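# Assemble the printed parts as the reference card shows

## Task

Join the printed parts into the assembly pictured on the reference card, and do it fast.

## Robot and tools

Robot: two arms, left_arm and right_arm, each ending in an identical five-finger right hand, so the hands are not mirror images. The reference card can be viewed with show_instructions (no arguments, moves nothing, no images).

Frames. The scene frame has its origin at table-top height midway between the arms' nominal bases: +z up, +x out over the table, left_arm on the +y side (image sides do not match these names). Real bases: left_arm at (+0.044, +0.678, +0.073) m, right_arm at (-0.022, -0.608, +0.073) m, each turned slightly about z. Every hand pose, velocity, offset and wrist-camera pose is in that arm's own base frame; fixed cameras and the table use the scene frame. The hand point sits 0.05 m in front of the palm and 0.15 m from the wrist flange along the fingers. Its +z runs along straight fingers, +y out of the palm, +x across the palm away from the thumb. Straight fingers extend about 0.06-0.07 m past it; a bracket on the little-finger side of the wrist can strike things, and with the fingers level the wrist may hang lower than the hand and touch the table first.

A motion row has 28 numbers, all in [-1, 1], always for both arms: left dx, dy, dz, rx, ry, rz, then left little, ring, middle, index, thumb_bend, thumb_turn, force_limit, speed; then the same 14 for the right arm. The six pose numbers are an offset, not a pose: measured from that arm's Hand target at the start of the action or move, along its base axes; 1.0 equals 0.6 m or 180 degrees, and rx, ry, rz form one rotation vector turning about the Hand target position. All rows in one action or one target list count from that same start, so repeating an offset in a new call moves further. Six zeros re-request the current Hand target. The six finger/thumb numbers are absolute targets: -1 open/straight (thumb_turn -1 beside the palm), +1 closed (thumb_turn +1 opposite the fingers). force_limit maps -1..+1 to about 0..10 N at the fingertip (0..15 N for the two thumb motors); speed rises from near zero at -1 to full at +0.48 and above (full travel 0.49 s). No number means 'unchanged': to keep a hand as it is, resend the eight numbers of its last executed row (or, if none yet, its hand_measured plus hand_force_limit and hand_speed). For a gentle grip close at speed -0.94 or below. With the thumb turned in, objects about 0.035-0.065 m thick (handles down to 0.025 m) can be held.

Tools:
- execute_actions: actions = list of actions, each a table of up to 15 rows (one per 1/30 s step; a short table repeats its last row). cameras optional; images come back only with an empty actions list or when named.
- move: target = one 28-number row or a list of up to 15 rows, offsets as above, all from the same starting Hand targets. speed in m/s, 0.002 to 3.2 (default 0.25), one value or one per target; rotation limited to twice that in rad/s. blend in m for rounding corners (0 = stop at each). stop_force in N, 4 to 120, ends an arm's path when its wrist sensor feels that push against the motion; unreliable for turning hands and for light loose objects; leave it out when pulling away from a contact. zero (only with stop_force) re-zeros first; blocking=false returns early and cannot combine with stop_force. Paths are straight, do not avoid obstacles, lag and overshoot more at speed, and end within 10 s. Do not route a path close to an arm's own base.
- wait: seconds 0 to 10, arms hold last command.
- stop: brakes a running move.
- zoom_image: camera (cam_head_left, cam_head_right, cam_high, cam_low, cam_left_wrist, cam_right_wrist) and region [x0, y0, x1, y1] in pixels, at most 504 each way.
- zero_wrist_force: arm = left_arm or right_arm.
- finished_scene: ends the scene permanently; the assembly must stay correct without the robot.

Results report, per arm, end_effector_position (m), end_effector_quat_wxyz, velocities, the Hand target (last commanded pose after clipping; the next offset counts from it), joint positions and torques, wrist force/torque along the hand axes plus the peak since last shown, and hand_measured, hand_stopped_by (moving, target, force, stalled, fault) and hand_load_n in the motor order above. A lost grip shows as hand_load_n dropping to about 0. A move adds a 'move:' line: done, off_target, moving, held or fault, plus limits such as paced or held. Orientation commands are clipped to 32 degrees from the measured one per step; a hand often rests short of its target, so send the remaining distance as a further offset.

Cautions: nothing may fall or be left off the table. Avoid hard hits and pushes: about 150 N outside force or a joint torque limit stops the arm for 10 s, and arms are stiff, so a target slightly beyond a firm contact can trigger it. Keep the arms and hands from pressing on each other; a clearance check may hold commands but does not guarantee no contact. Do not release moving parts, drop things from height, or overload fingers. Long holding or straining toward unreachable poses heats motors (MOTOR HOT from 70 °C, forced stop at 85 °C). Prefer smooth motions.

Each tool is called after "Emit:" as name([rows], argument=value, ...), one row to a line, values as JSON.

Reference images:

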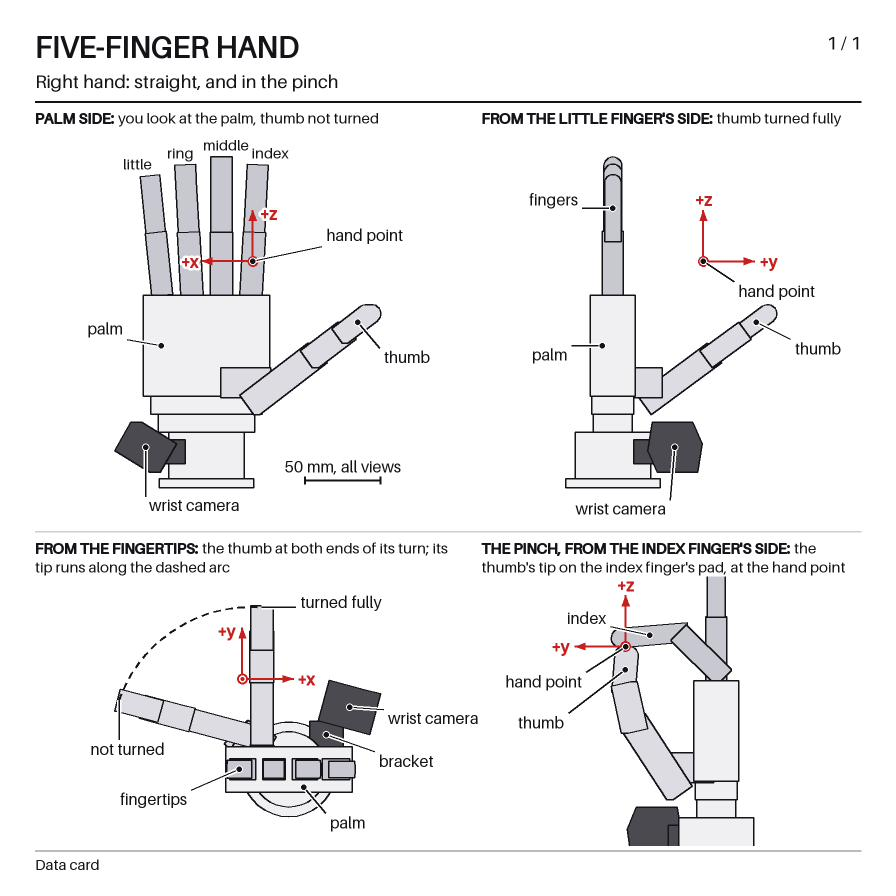

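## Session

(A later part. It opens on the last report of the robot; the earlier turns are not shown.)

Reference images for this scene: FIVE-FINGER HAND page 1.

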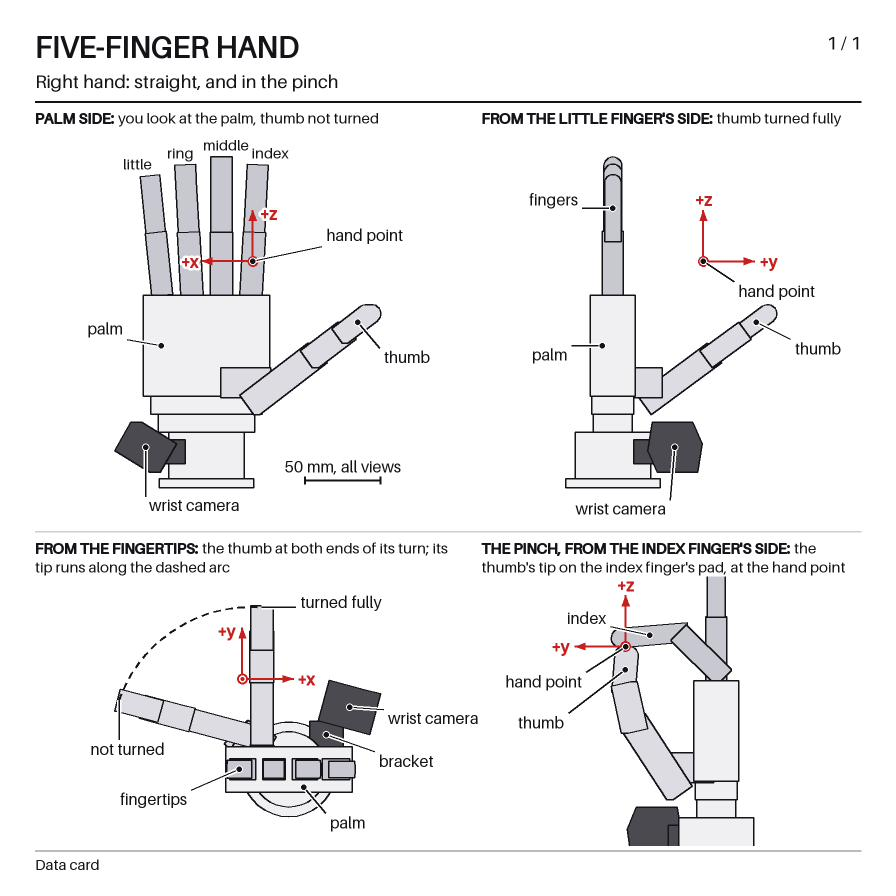

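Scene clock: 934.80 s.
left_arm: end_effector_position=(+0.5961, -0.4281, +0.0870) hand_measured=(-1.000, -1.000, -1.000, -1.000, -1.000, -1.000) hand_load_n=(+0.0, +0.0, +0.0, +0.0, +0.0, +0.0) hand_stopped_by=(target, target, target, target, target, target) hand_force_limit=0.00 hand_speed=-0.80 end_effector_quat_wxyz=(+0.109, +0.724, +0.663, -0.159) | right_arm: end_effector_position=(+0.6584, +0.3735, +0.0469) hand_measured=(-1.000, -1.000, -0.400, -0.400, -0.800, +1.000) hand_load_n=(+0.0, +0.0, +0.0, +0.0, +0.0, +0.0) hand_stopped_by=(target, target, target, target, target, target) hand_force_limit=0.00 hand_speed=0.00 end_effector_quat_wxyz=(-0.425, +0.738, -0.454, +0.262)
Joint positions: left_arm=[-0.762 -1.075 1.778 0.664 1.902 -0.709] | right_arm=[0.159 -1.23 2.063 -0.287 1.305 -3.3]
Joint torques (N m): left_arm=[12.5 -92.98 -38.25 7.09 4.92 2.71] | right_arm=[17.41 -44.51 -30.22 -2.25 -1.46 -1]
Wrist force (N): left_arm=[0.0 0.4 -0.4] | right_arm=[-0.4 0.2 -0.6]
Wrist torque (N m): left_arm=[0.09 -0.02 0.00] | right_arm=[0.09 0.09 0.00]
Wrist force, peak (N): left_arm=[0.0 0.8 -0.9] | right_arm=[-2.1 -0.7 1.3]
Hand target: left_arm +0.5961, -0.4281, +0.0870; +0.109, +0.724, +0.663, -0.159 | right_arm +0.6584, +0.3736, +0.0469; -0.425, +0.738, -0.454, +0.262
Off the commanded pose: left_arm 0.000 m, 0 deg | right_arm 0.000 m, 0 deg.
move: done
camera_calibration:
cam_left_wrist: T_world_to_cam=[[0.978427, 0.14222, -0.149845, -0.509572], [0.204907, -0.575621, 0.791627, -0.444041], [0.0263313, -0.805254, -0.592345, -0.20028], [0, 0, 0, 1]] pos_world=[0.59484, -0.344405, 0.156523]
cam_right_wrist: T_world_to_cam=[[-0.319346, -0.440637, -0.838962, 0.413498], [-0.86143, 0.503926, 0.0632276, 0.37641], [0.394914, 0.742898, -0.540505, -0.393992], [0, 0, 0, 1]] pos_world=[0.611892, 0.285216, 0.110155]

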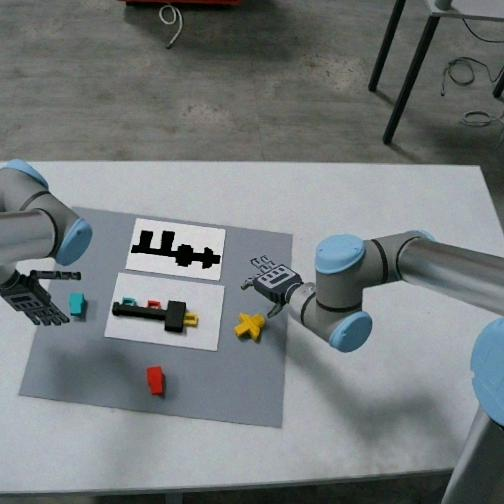

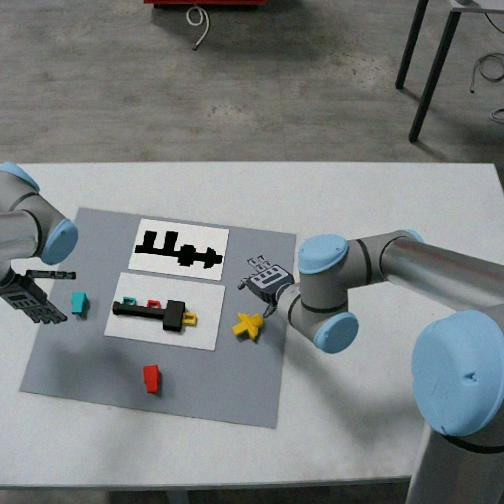

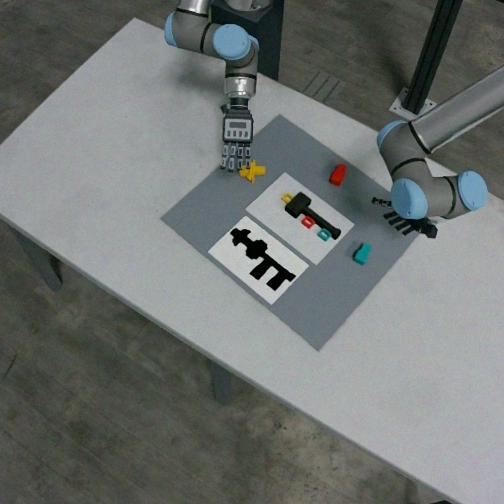

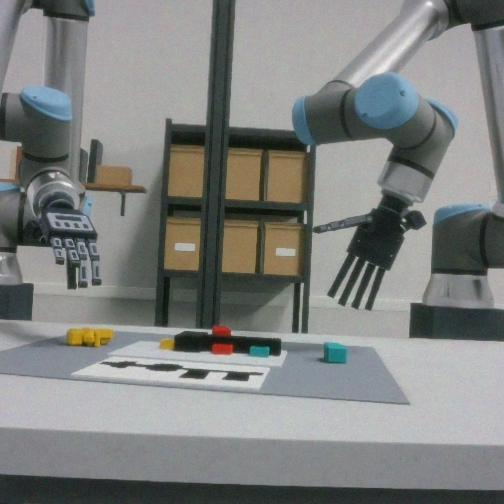

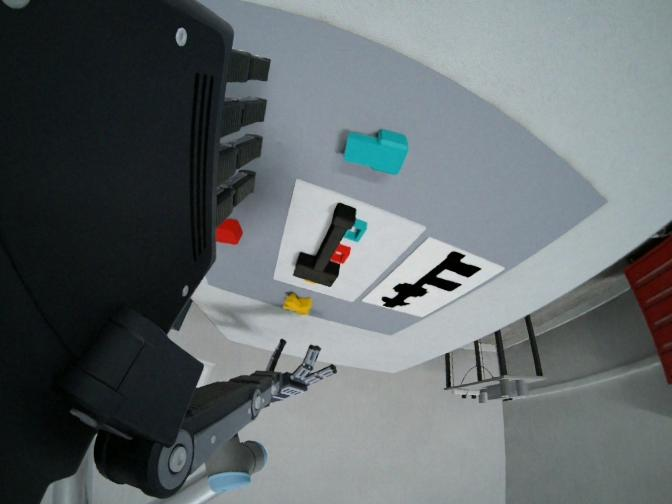

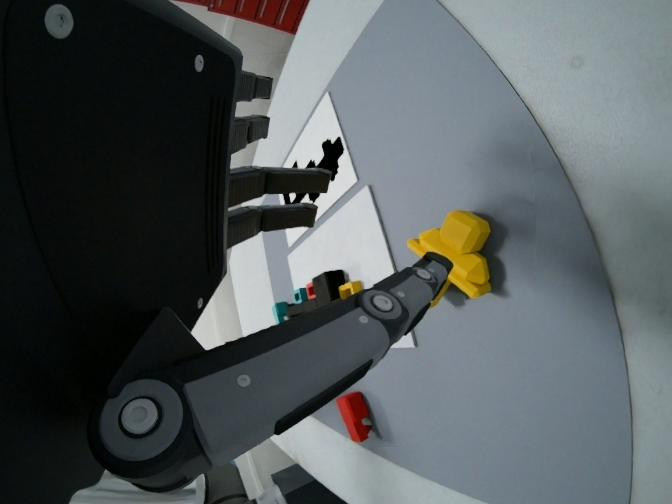

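Emit:
move(target=[0, 0, 0, 0, 0, 0, -1, -1, -1, -1, -1, -1, 0, -0.8, 0, 0, -0.1533, 0, 0, 0, -1, -1, -0.4, -0.4, -0.8, 1, 0, 0], speed=0.08, stop_force=6, cameras=["cam_head_left", "cam_head_right", "cam_low", "cam_right_wrist"])

Emit:
zoom_image(camera="cam_right_wrist", region=[230, 150, 470, 400])

Emit:
zoom_image(camera="cam_low", region=[20, 260, 140, 370])

Emit:
zoom_image(camera="cam_head_left", region=[210, 270, 310, 370])

Scene clock: 1026.90 s.
left_arm: end_effector_position=(+0.5961, -0.4281, +0.0870) hand_measured=(-1.000, -1.000, -1.000, -1.000, -1.000, -1.000) hand_load_n=(+0.0, +0.0, +0.0, +0.0, +0.0, +0.0) hand_stopped_by=(target, target, target, target, target, target) hand_force_limit=0.00 hand_speed=-0.80 end_effector_quat_wxyz=(+0.109, +0.724, +0.663, -0.159) | right_arm: end_effector_position=(+0.6584, +0.3736, -0.0450) hand_measured=(-1.000, -1.000, -0.400, -0.400, -0.800, +1.000) hand_load_n=(+0.0, +0.0, +0.0, +0.0, +0.0, +0.0) hand_stopped_by=(target, target, target, target, target, target) hand_force_limit=0.00 hand_speed=0.00 end_effector_quat_wxyz=(-0.425, +0.738, -0.454, +0.262)
Joint positions: left_arm=[-0.762 -1.075 1.778 0.664 1.902 -0.709] | right_arm=[0.159 -1.093 2.095 -0.456 1.305 -3.3]
Joint torques (N m): left_arm=[14.54 -91.6 -39.07 6.94 4.97 2.57] | right_arm=[-2.2 -74.23 -40.17 3.78 0.74 0.19]
Wrist force (N): left_arm=[0.3 0.6 -0.1] | right_arm=[0.2 -0.1 -0.3]
Wrist torque (N m): left_arm=[0.12 -0.07 0.03] | right_arm=[0.03 0.02 0.02]
Wrist force, peak (N): left_arm=[0.1 1.0 -0.5] | right_arm=[-0.2 -1.2 -0.7]
Hand target: left_arm +0.5961, -0.4281, +0.0870; +0.109, +0.724, +0.663, -0.159 | right_arm +0.6584, +0.3736, -0.0450; -0.425, +0.738, -0.454, +0.262
Off the commanded pose: left_arm 0.000 m, 0 deg | right_arm 0.000 m, 0 deg.
move: done
camera_calibration:
cam_right_wrist: T_world_to_cam=[[-0.319198, -0.440612, -0.839031, 0.336261], [-0.861436, 0.503932, 0.0630852, 0.382181], [0.395019, 0.742909, -0.540413, -0.443862], [0, 0, 0, 1]] pos_world=[0.611892, 0.285316, 0.0181544]
Images, in order (width x height): cam_head_left 504x504, cam_head_right 504x504, cam_low 504x504, cam_right_wrist 672x504.

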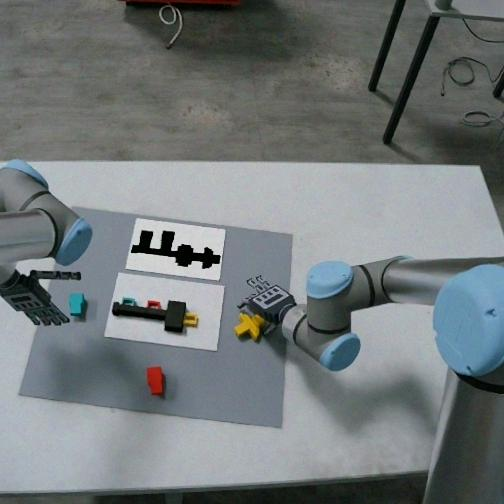

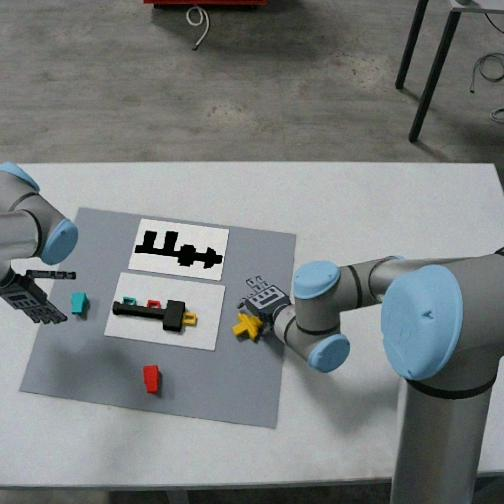

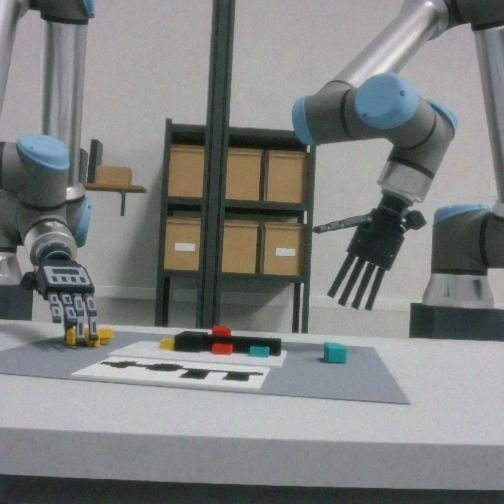

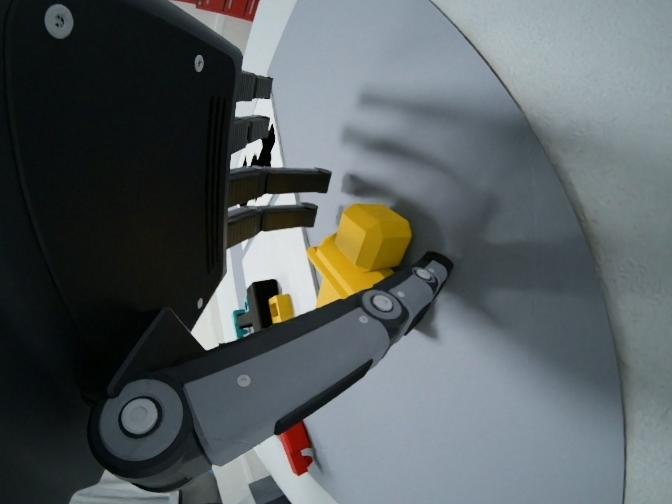

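Scaled by 2.016 from the camera's 672x504 image, which has a finer 960x720 frame.

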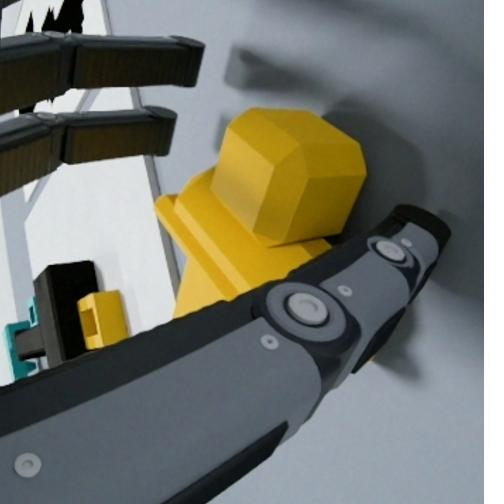

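Scaled by 4.200 from the camera's 504x504 image, which has a finer 720x720 frame.

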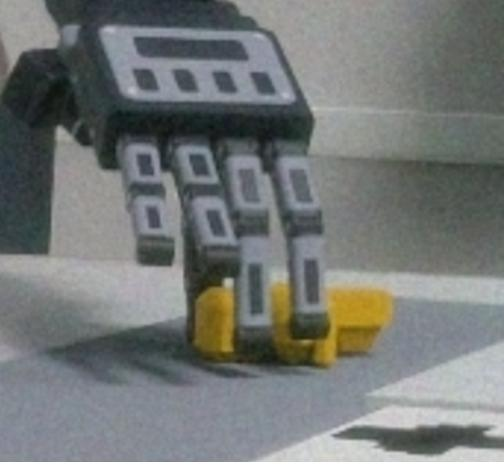

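Scaled by 5.040 from the camera's 504x504 image, which has a finer 720x720 frame.

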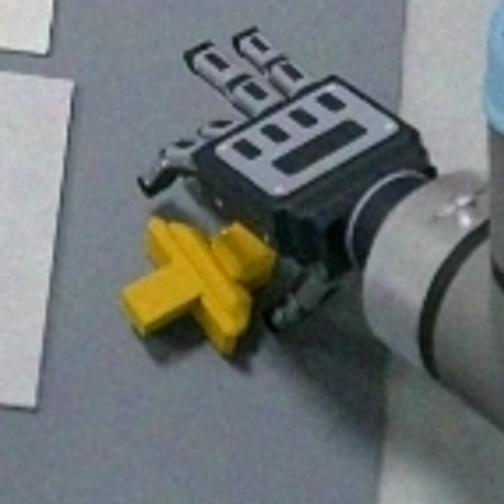

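Emit:
execute_actions([
  [[0, 0, 0, 0, 0, 0, -1, -1, -1, -1, -1, -1, 0, -0.8, 0, 0, 0, 0, 0, 0, -1, -1, 0.5, 0.5, -0.45, 1, -0.3, -0.9]],
])

Emit:
wait(seconds=3.5, cameras=["cam_head_left", "cam_low", "cam_right_wrist"])

Emit:
zoom_image(camera="cam_right_wrist", region=[230, 150, 470, 400])

Emit:
zoom_image(camera="cam_head_left", region=[210, 270, 310, 370])

Scene clock: 1127.03 s.
left_arm: end_effector_position=(+0.5961, -0.4281, +0.0870) hand_measured=(-1.000, -1.000, -1.000, -1.000, -1.000, -1.000) hand_load_n=(+0.0, +0.0, +0.0, +0.0, +0.0, +0.0) hand_stopped_by=(target, target, target, target, target, target) hand_force_limit=0.00 hand_speed=-0.80 end_effector_quat_wxyz=(+0.109, +0.724, +0.663, -0.159) | right_arm: end_effector_position=(+0.6584, +0.3736, -0.0450) hand_measured=(-1.000, -1.000, +0.102, +0.110, -0.546, +1.000) hand_load_n=(+0.0, +0.0, +2.5, +5.0, +7.5, +0.5) hand_stopped_by=(target, target, force, force, force, target) hand_force_limit=-0.30 hand_speed=-0.90 end_effector_quat_wxyz=(-0.425, +0.738, -0.454, +0.262)
Joint positions: left_arm=[-0.762 -1.075 1.778 0.664 1.902 -0.709] | right_arm=[0.159 -1.093 2.095 -0.456 1.305 -3.3]
Joint torques (N m): left_arm=[15.91 -90.35 -38.18 6.96 5.32 2.61] | right_arm=[-9.36 -73.06 -37.78 3.86 1.02 0.54]
Wrist force (N): left_arm=[-0.1 0.4 -0.4] | right_arm=[0.0 -0.2 -0.8]
Wrist torque (N m): left_arm=[0.10 0.00 0.00] | right_arm=[0.02 0.04 0.02]
Wrist force, peak (N): left_arm=[-0.4 0.8 -0.8] | right_arm=[-0.2 -0.1 -0.8]
Hand target: left_arm +0.5961, -0.4281, +0.0870; +0.109, +0.724, +0.663, -0.159 | right_arm +0.6584, +0.3736, -0.0450; -0.425, +0.738, -0.454, +0.262
Off the commanded pose: left_arm 0.000 m, 0 deg | right_arm 0.000 m, 0 deg.
Step readings (end_effector_position of left_arm | right_arm):
0: (+0.5961, -0.4281, +0.0870) | (+0.6584, +0.3736, -0.0450)
1: (+0.5961, -0.4281, +0.0870) | (+0.6584, +0.3736, -0.0450)
2: (+0.5961, -0.4281, +0.0870) | (+0.6584, +0.3736, -0.0450)
4: (+0.5961, -0.4281, +0.0870) | (+0.6584, +0.3736, -0.0450)
8: (+0.5961, -0.4281, +0.0870) | (+0.6584, +0.3736, -0.0450)
15: (+0.5961, -0.4281, +0.0870) | (+0.6584, +0.3736, -0.0450)

Scene clock: 1130.53 s.
left_arm: end_effector_position=(+0.5961, -0.4281, +0.0870) hand_measured=(-1.000, -1.000, -1.000, -1.000, -1.000, -1.000) hand_load_n=(+0.0, +0.0, +0.0, +0.0, +0.0, +0.0) hand_stopped_by=(target, target, target, target, target, target) hand_force_limit=0.00 hand_speed=-0.80 end_effector_quat_wxyz=(+0.109, +0.724, +0.663, -0.159) | right_arm: end_effector_position=(+0.6584, +0.3736, -0.0450) hand_measured=(-1.000, -1.000, +0.102, +0.110, -0.546, +1.000) hand_load_n=(+0.0, +0.0, +2.5, +5.0, +7.5, +0.5) hand_stopped_by=(target, target, force, force, force, target) hand_force_limit=-0.30 hand_speed=-0.90 end_effector_quat_wxyz=(-0.425, +0.738, -0.454, +0.262)
Joint positions: left_arm=[-0.762 -1.075 1.778 0.664 1.902 -0.709] | right_arm=[0.159 -1.093 2.095 -0.456 1.305 -3.3]
Joint torques (N m): left_arm=[14.47 -90.26 -37.84 7.44 5.39 2.67] | right_arm=[-12.21 -74.5 -36.91 3.29 1.53 0.47]
Wrist force (N): left_arm=[-0.1 0.6 -0.1] | right_arm=[-0.2 -0.3 -0.5]
Wrist torque (N m): left_arm=[0.10 -0.02 0.00] | right_arm=[0.00 0.06 0.02]
Wrist force, peak (N): left_arm=[0.0 0.7 -0.8] | right_arm=[-0.2 -0.3 -1.0]
Hand target: left_arm +0.5961, -0.4281, +0.0870; +0.109, +0.724, +0.663, -0.159 | right_arm +0.6584, +0.3736, -0.0450; -0.425, +0.738, -0.454, +0.262
Off the commanded pose: left_arm 0.000 m, 0 deg | right_arm 0.000 m, 0 deg.
wait: 3.50 s; at rest by 0.17 s
camera_calibration:
cam_right_wrist: T_world_to_cam=[[-0.319198, -0.440612, -0.839031, 0.336261], [-0.861436, 0.503932, 0.0630852, 0.382181], [0.395019, 0.742909, -0.540413, -0.443862], [0, 0, 0, 1]] pos_world=[0.611892, 0.285316, 0.0181544]
Images, in order (width x height): cam_head_left 504x504, cam_low 504x504, cam_right_wrist 672x504.

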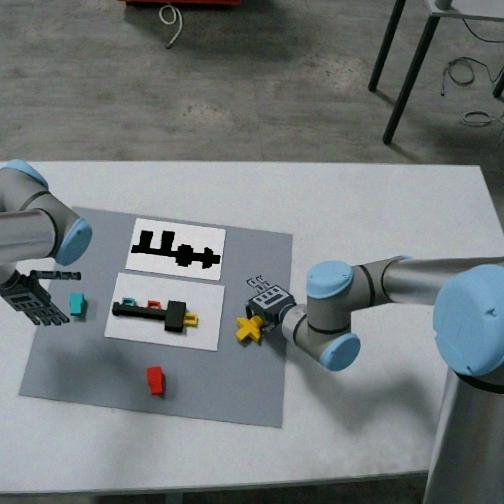

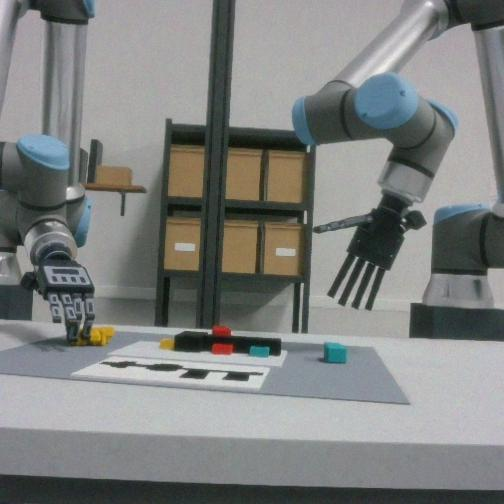

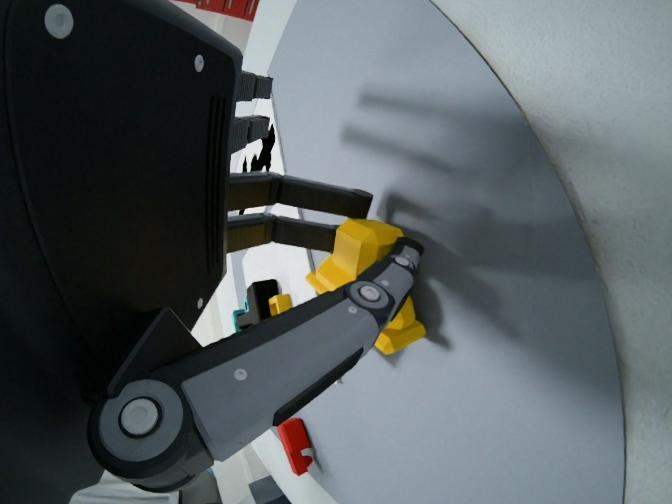

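Scaled by 2.016 from the camera's 672x504 image, which has a finer 960x720 frame.

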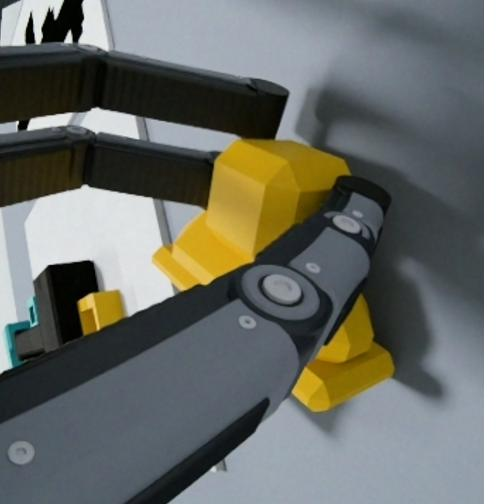

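Scaled by 5.040 from the camera's 504x504 image, which has a finer 720x720 frame.

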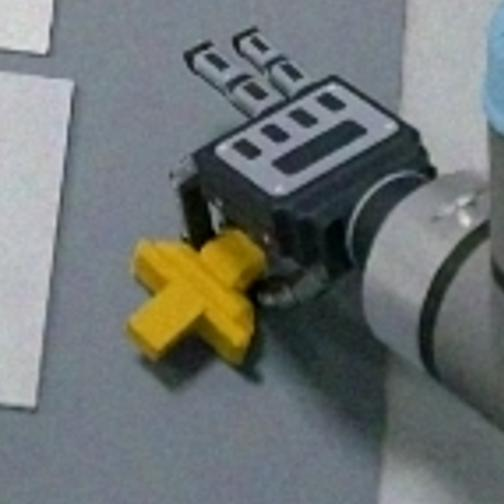

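Emit:
move(target=[0, 0, 0, 0, 0, 0, -1, -1, -1, -1, -1, -1, 0, -0.8, 0, 0, 0.1333, 0, 0, 0, -1, -1, 0.5, 0.5, -0.45, 1, -0.3, -0.9], speed=0.1, cameras=["cam_head_left", "cam_head_right", "cam_high", "cam_low", "cam_right_wrist"])

Emit:
zoom_image(camera="cam_right_wrist", region=[230, 150, 470, 400])

Emit:
zoom_image(camera="cam_head_left", region=[220, 255, 300, 335])

Emit:
zoom_image(camera="cam_low", region=[30, 230, 130, 340])

Scene clock: 1150.77 s.
left_arm: end_effector_position=(+0.5961, -0.4281, +0.0870) hand_measured=(-1.000, -1.000, -1.000, -1.000, -1.000, -1.000) hand_load_n=(+0.0, +0.0, +0.0, +0.0, -0.5, +0.0) hand_stopped_by=(target, target, target, target, target, target) hand_force_limit=0.00 hand_speed=-0.80 end_effector_quat_wxyz=(+0.109, +0.724, +0.663, -0.159) | right_arm: end_effector_position=(+0.6586, +0.3736, +0.0351) hand_measured=(-1.000, -1.000, +0.102, +0.110, -0.546, +1.000) hand_load_n=(+0.0, +0.0, +2.0, +5.0, +8.0, +0.5) hand_stopped_by=(target, target, force, force, force, target) hand_force_limit=-0.30 hand_speed=-0.90 end_effector_quat_wxyz=(-0.425, +0.738, -0.454, +0.262)
Joint positions: left_arm=[-0.762 -1.075 1.778 0.664 1.902 -0.709] | right_arm=[0.159 -1.213 2.068 -0.309 1.305 -3.3]
Joint torques (N m): left_arm=[13.35 -89.4 -37.12 7.1 5.06 2.25] | right_arm=[2.97 -44.53 -16.4 -3.11 2.25 -1.1]
Wrist force (N): left_arm=[0.0 0.7 -0.4] | right_arm=[-0.4 0.2 -0.1]
Wrist torque (N m): left_arm=[0.14 -0.01 0.01] | right_arm=[0.05 0.09 -0.01]
Wrist force, peak (N): left_arm=[-0.1 0.9 -0.7] | right_arm=[-0.4 -0.9 -1.0]
Hand target: left_arm +0.5961, -0.4281, +0.0870; +0.109, +0.724, +0.663, -0.159 | right_arm +0.6584, +0.3736, +0.0349; -0.425, +0.738, -0.454, +0.262
Off the commanded pose: left_arm 0.000 m, 0 deg | right_arm 0.000 m, 0 deg.
move: done
camera_calibration:
cam_right_wrist: T_world_to_cam=[[-0.318943, -0.440493, -0.839191, 0.403356], [-0.861448, 0.503937, 0.0628849, 0.377326], [0.395199, 0.742976, -0.54019, -0.400805], [0, 0, 0, 1]] pos_world=[0.612092, 0.285316, 0.0982536]
Images, in order (width x height): cam_head_left 504x504, cam_head_right 504x504, cam_high 504x504, cam_low 504x504, cam_right_wrist 672x504.

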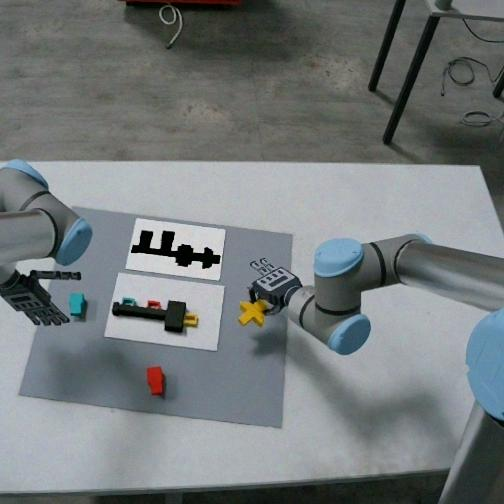

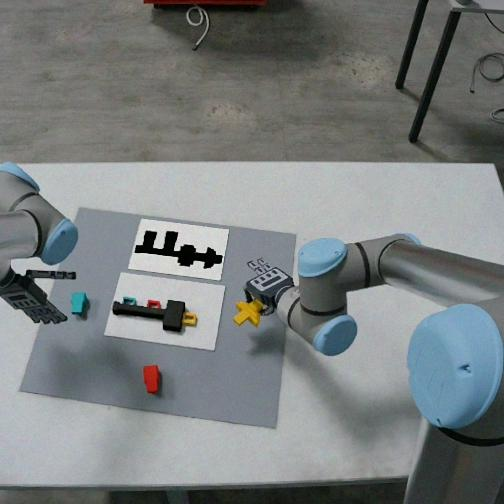

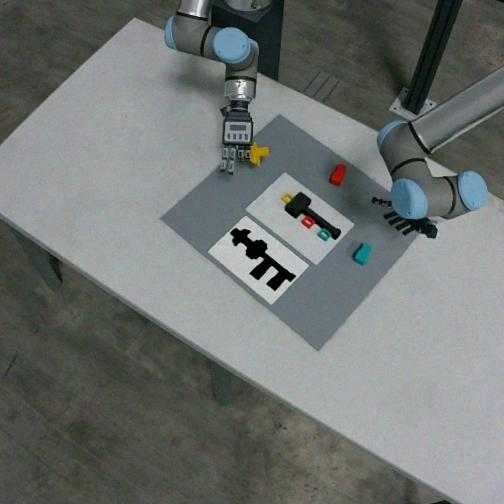

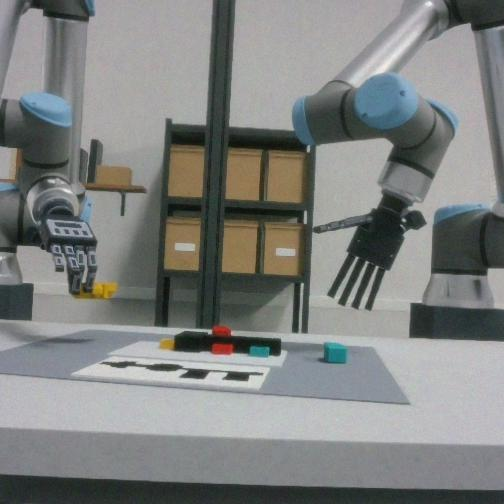

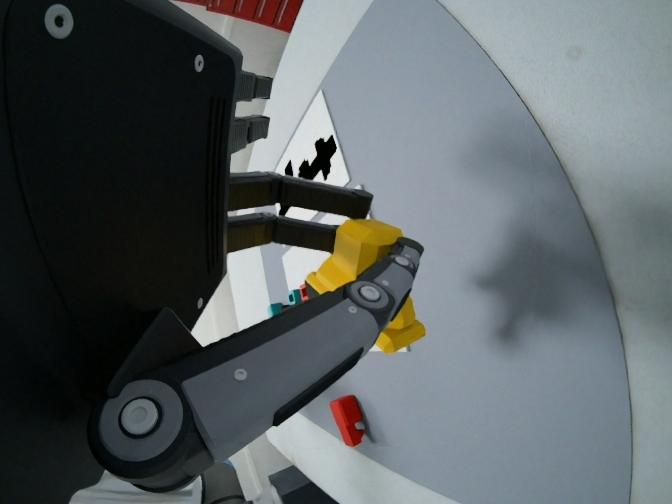

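Scaled by 2.016 from the camera's 672x504 image, which has a finer 960x720 frame.

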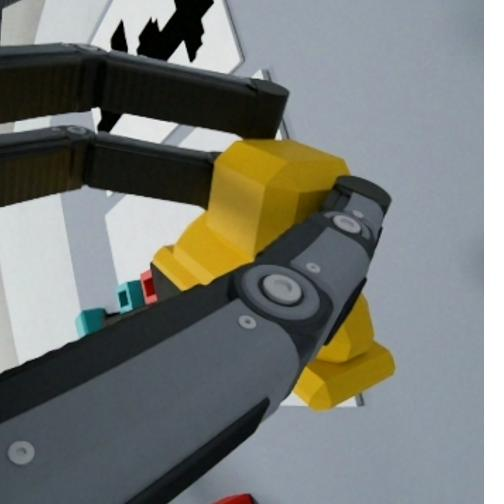

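Scaled by 6.300 from the camera's 504x504 image, which has a finer 720x720 frame.

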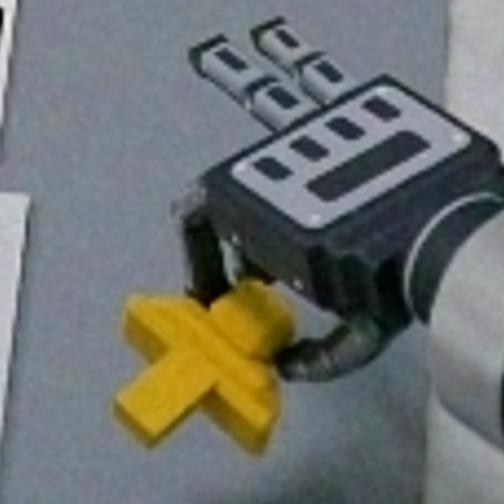

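Scaled by 4.582 from the camera's 504x504 image, which has a finer 720x720 frame.

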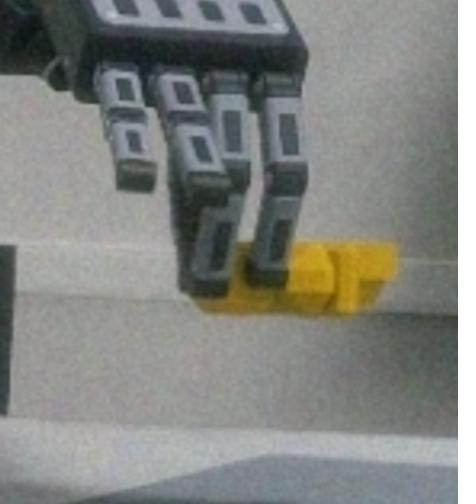

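Emit:
move(target=[0.1598, -0.2865, 0.0342, 0, 0, -0.2611, -1, -1, -1, -1, -1, -1, 0, -0.8, 0.0373, 0.1685, 0, 0, 0, -0.2611, -1, -1, 0.5, 0.5, -0.45, 1, -0.3, -0.9], speed=0.2, cameras=["cam_head_left", "cam_head_right", "cam_high", "cam_left_wrist", "cam_right_wrist"])

Emit:
zoom_image(camera="cam_head_left", region=[150, 260, 270, 360])

Emit:
zoom_image(camera="cam_head_right", region=[150, 260, 270, 360])

Emit:
zoom_image(camera="cam_left_wrist", region=[240, 150, 460, 350])

Scene clock: 1264.30 s.
left_arm: end_effector_position=(+0.6919, -0.6001, +0.1074) hand_measured=(-1.000, -1.000, -1.000, -1.000, -1.000, -1.000) hand_load_n=(+0.0, +0.0, +0.0, +0.0, +0.0, -0.5) hand_stopped_by=(target, target, target, target, target, target) hand_force_limit=0.00 hand_speed=-0.80 end_effector_quat_wxyz=(+0.036, +0.928, +0.319, -0.189) | right_arm: end_effector_position=(+0.6808, +0.4748, +0.0349) hand_measured=(-1.000, -1.000, +0.102, +0.110, -0.546, +1.000) hand_load_n=(-0.5, +0.0, +2.0, +5.0, +8.0, +0.5) hand_stopped_by=(target, target, force, force, force, target) hand_force_limit=-0.30 hand_speed=-0.90 end_effector_quat_wxyz=(+0.286, -0.496, +0.710, -0.410)
Joint positions: left_arm=[-0.758 -0.663 1.069 1.282 1.941 0.173] | right_arm=[0.57 -0.98 1.712 0.032 2.332 -2.558]
Joint torques (N m): left_arm=[9.73 -117.69 -39.94 4.6 5.09 2.24] | right_arm=[-4.23 -77.12 -24.97 2.26 3.76 1.3]
Wrist force (N): left_arm=[-0.3 -0.1 0.3] | right_arm=[-0.5 -0.1 -0.3]
Wrist torque (N m): left_arm=[-0.02 0.04 0.13] | right_arm=[0.02 0.04 0.04]
Wrist force, peak (N): left_arm=[-0.2 1.4 -0.3] | right_arm=[-1.7 -0.1 -0.6]
Hand target: left_arm +0.6920, -0.6000, +0.1075; +0.036, +0.928, +0.319, -0.189 | right_arm +0.6808, +0.4747, +0.0349; +0.286, -0.496, +0.711, -0.410
Off the commanded pose: left_arm 0.000 m, 0 deg | right_arm 0.000 m, 0 deg.
move: done
camera_calibration:
cam_left_wrist: T_world_to_cam=[[0.771351, -0.618479, -0.150004, -0.888944], [-0.281149, -0.542617, 0.791532, -0.222604], [-0.57094, -0.568375, -0.592433, 0.226304], [0, 0, 0, 1]] pos_world=[0.752309, -0.541956, 0.176923]
cam_right_wrist: T_world_to_cam=[[-0.539907, -0.0671516, -0.839042, 0.427976], [-0.219297, 0.97361, 0.0631916, -0.314714], [0.812656, 0.218117, -0.540385, -0.519857], [0, 0, 0, 1]] pos_world=[0.584516, 0.448538, 0.0980542]
Images, in order (width x height): cam_head_left 504x504, cam_head_right 504x504, cam_high 504x504, cam_left_wrist 672x504, cam_right_wrist 672x504.

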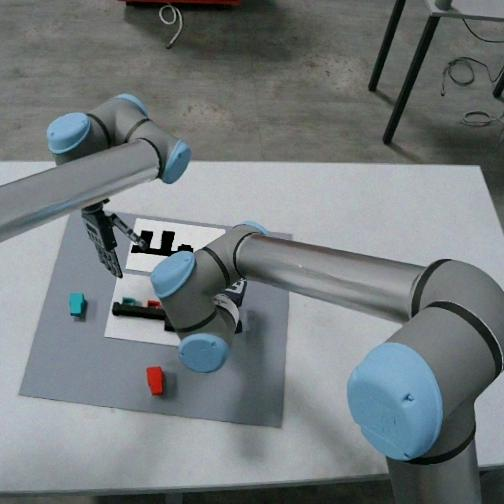

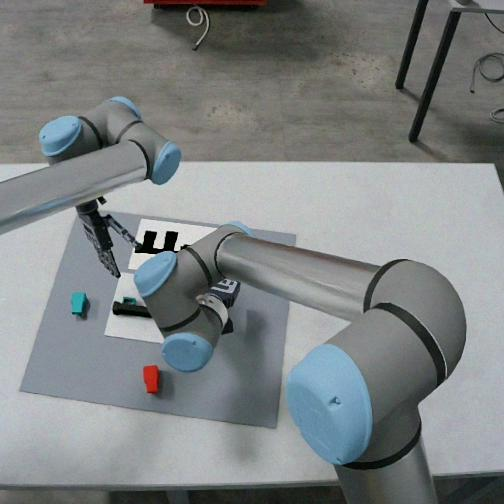

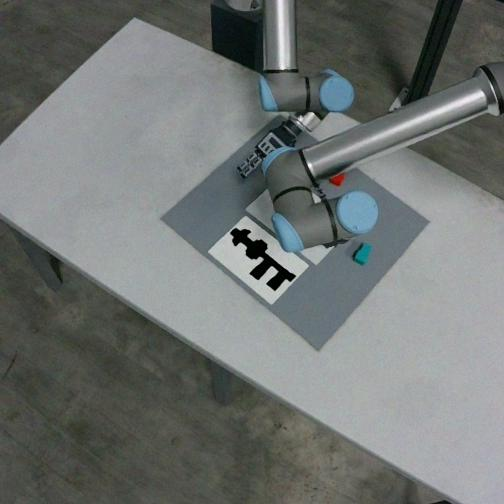

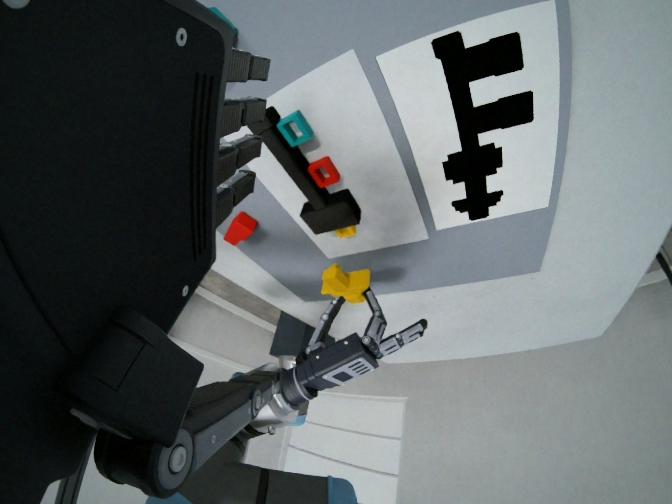

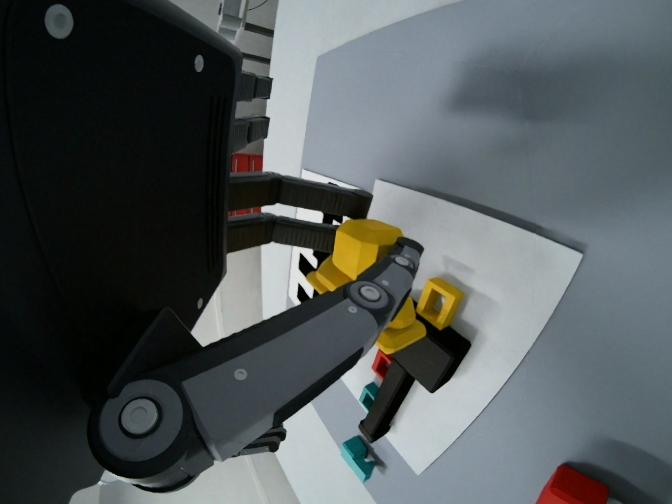

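Scaled by 4.200 from the camera's 504x504 image, which has a finer 720x720 frame.

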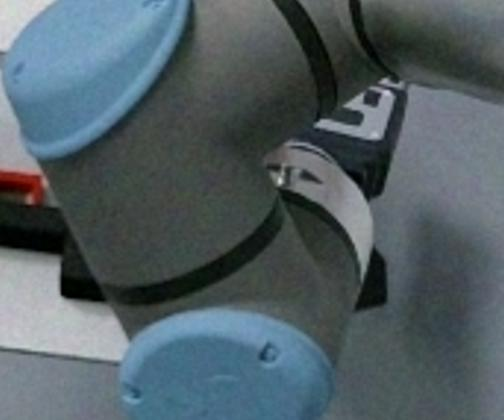

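Scaled by 4.200 from the camera's 504x504 image, which has a finer 720x720 frame.

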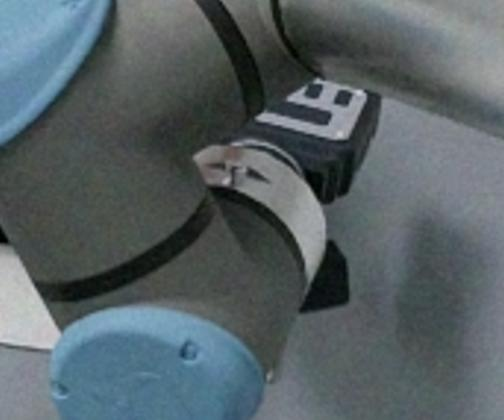

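Scaled by 2.291 from the camera's 672x504 image, which has a finer 960x720 frame.

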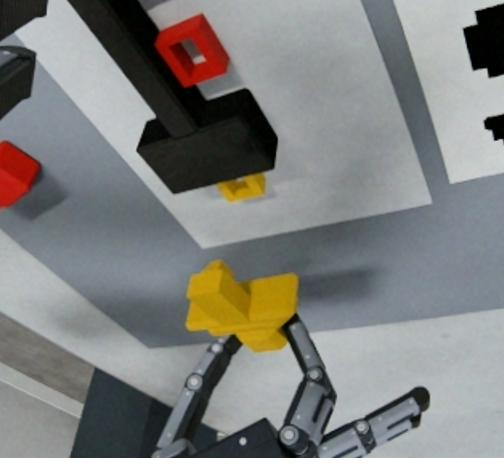

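Emit:
zoom_image(camera="cam_left_wrist", region=[310, 190, 400, 310])

Emit:
zoom_image(camera="cam_right_wrist", region=[330, 200, 480, 440])

Emit:
zoom_image(camera="cam_left_wrist", region=[240, 90, 370, 250])

Scaled by 4.200 from the camera's 672x504 image, which has a finer 960x720 frame.

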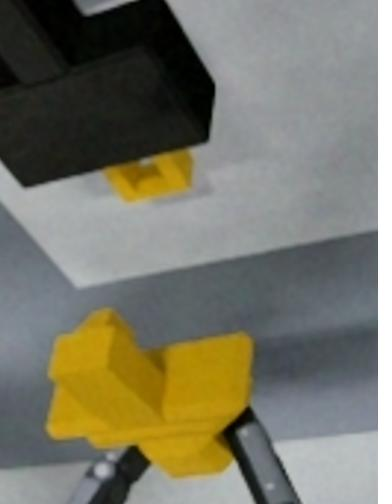

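Scaled by 2.100 from the camera's 672x504 image, which has a finer 960x720 frame.

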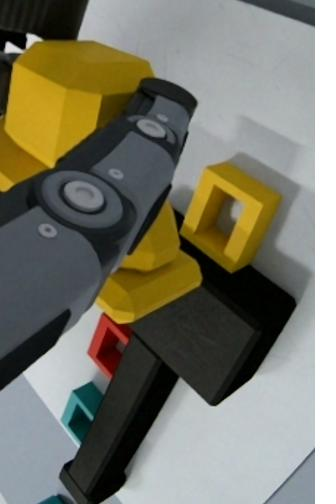

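Scaled by 3.150 from the camera's 672x504 image, which has a finer 960x720 frame.

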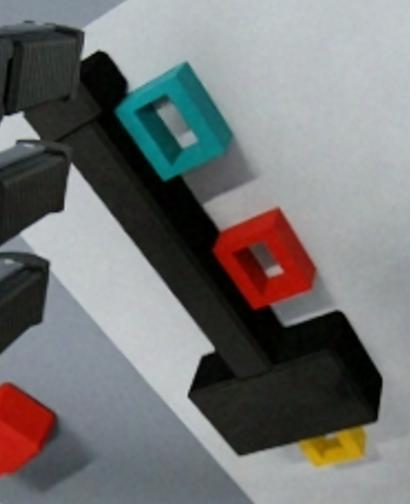

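Emit:
zoom_image(camera="cam_left_wrist", region=[315, 255, 375, 310])

Emit:
zoom_image(camera="cam_left_wrist", region=[300, 190, 365, 245])

Scaled by 8.400 from the camera's 672x504 image, which has a finer 960x720 frame.

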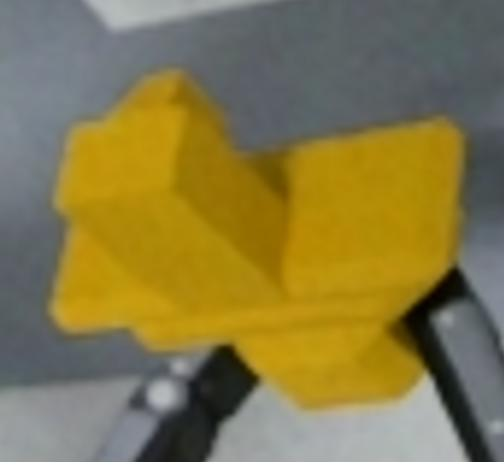

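Scaled by 7.754 from the camera's 672x504 image, which has a finer 960x720 frame.

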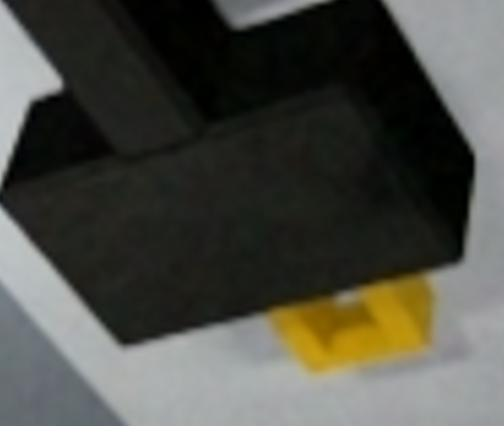

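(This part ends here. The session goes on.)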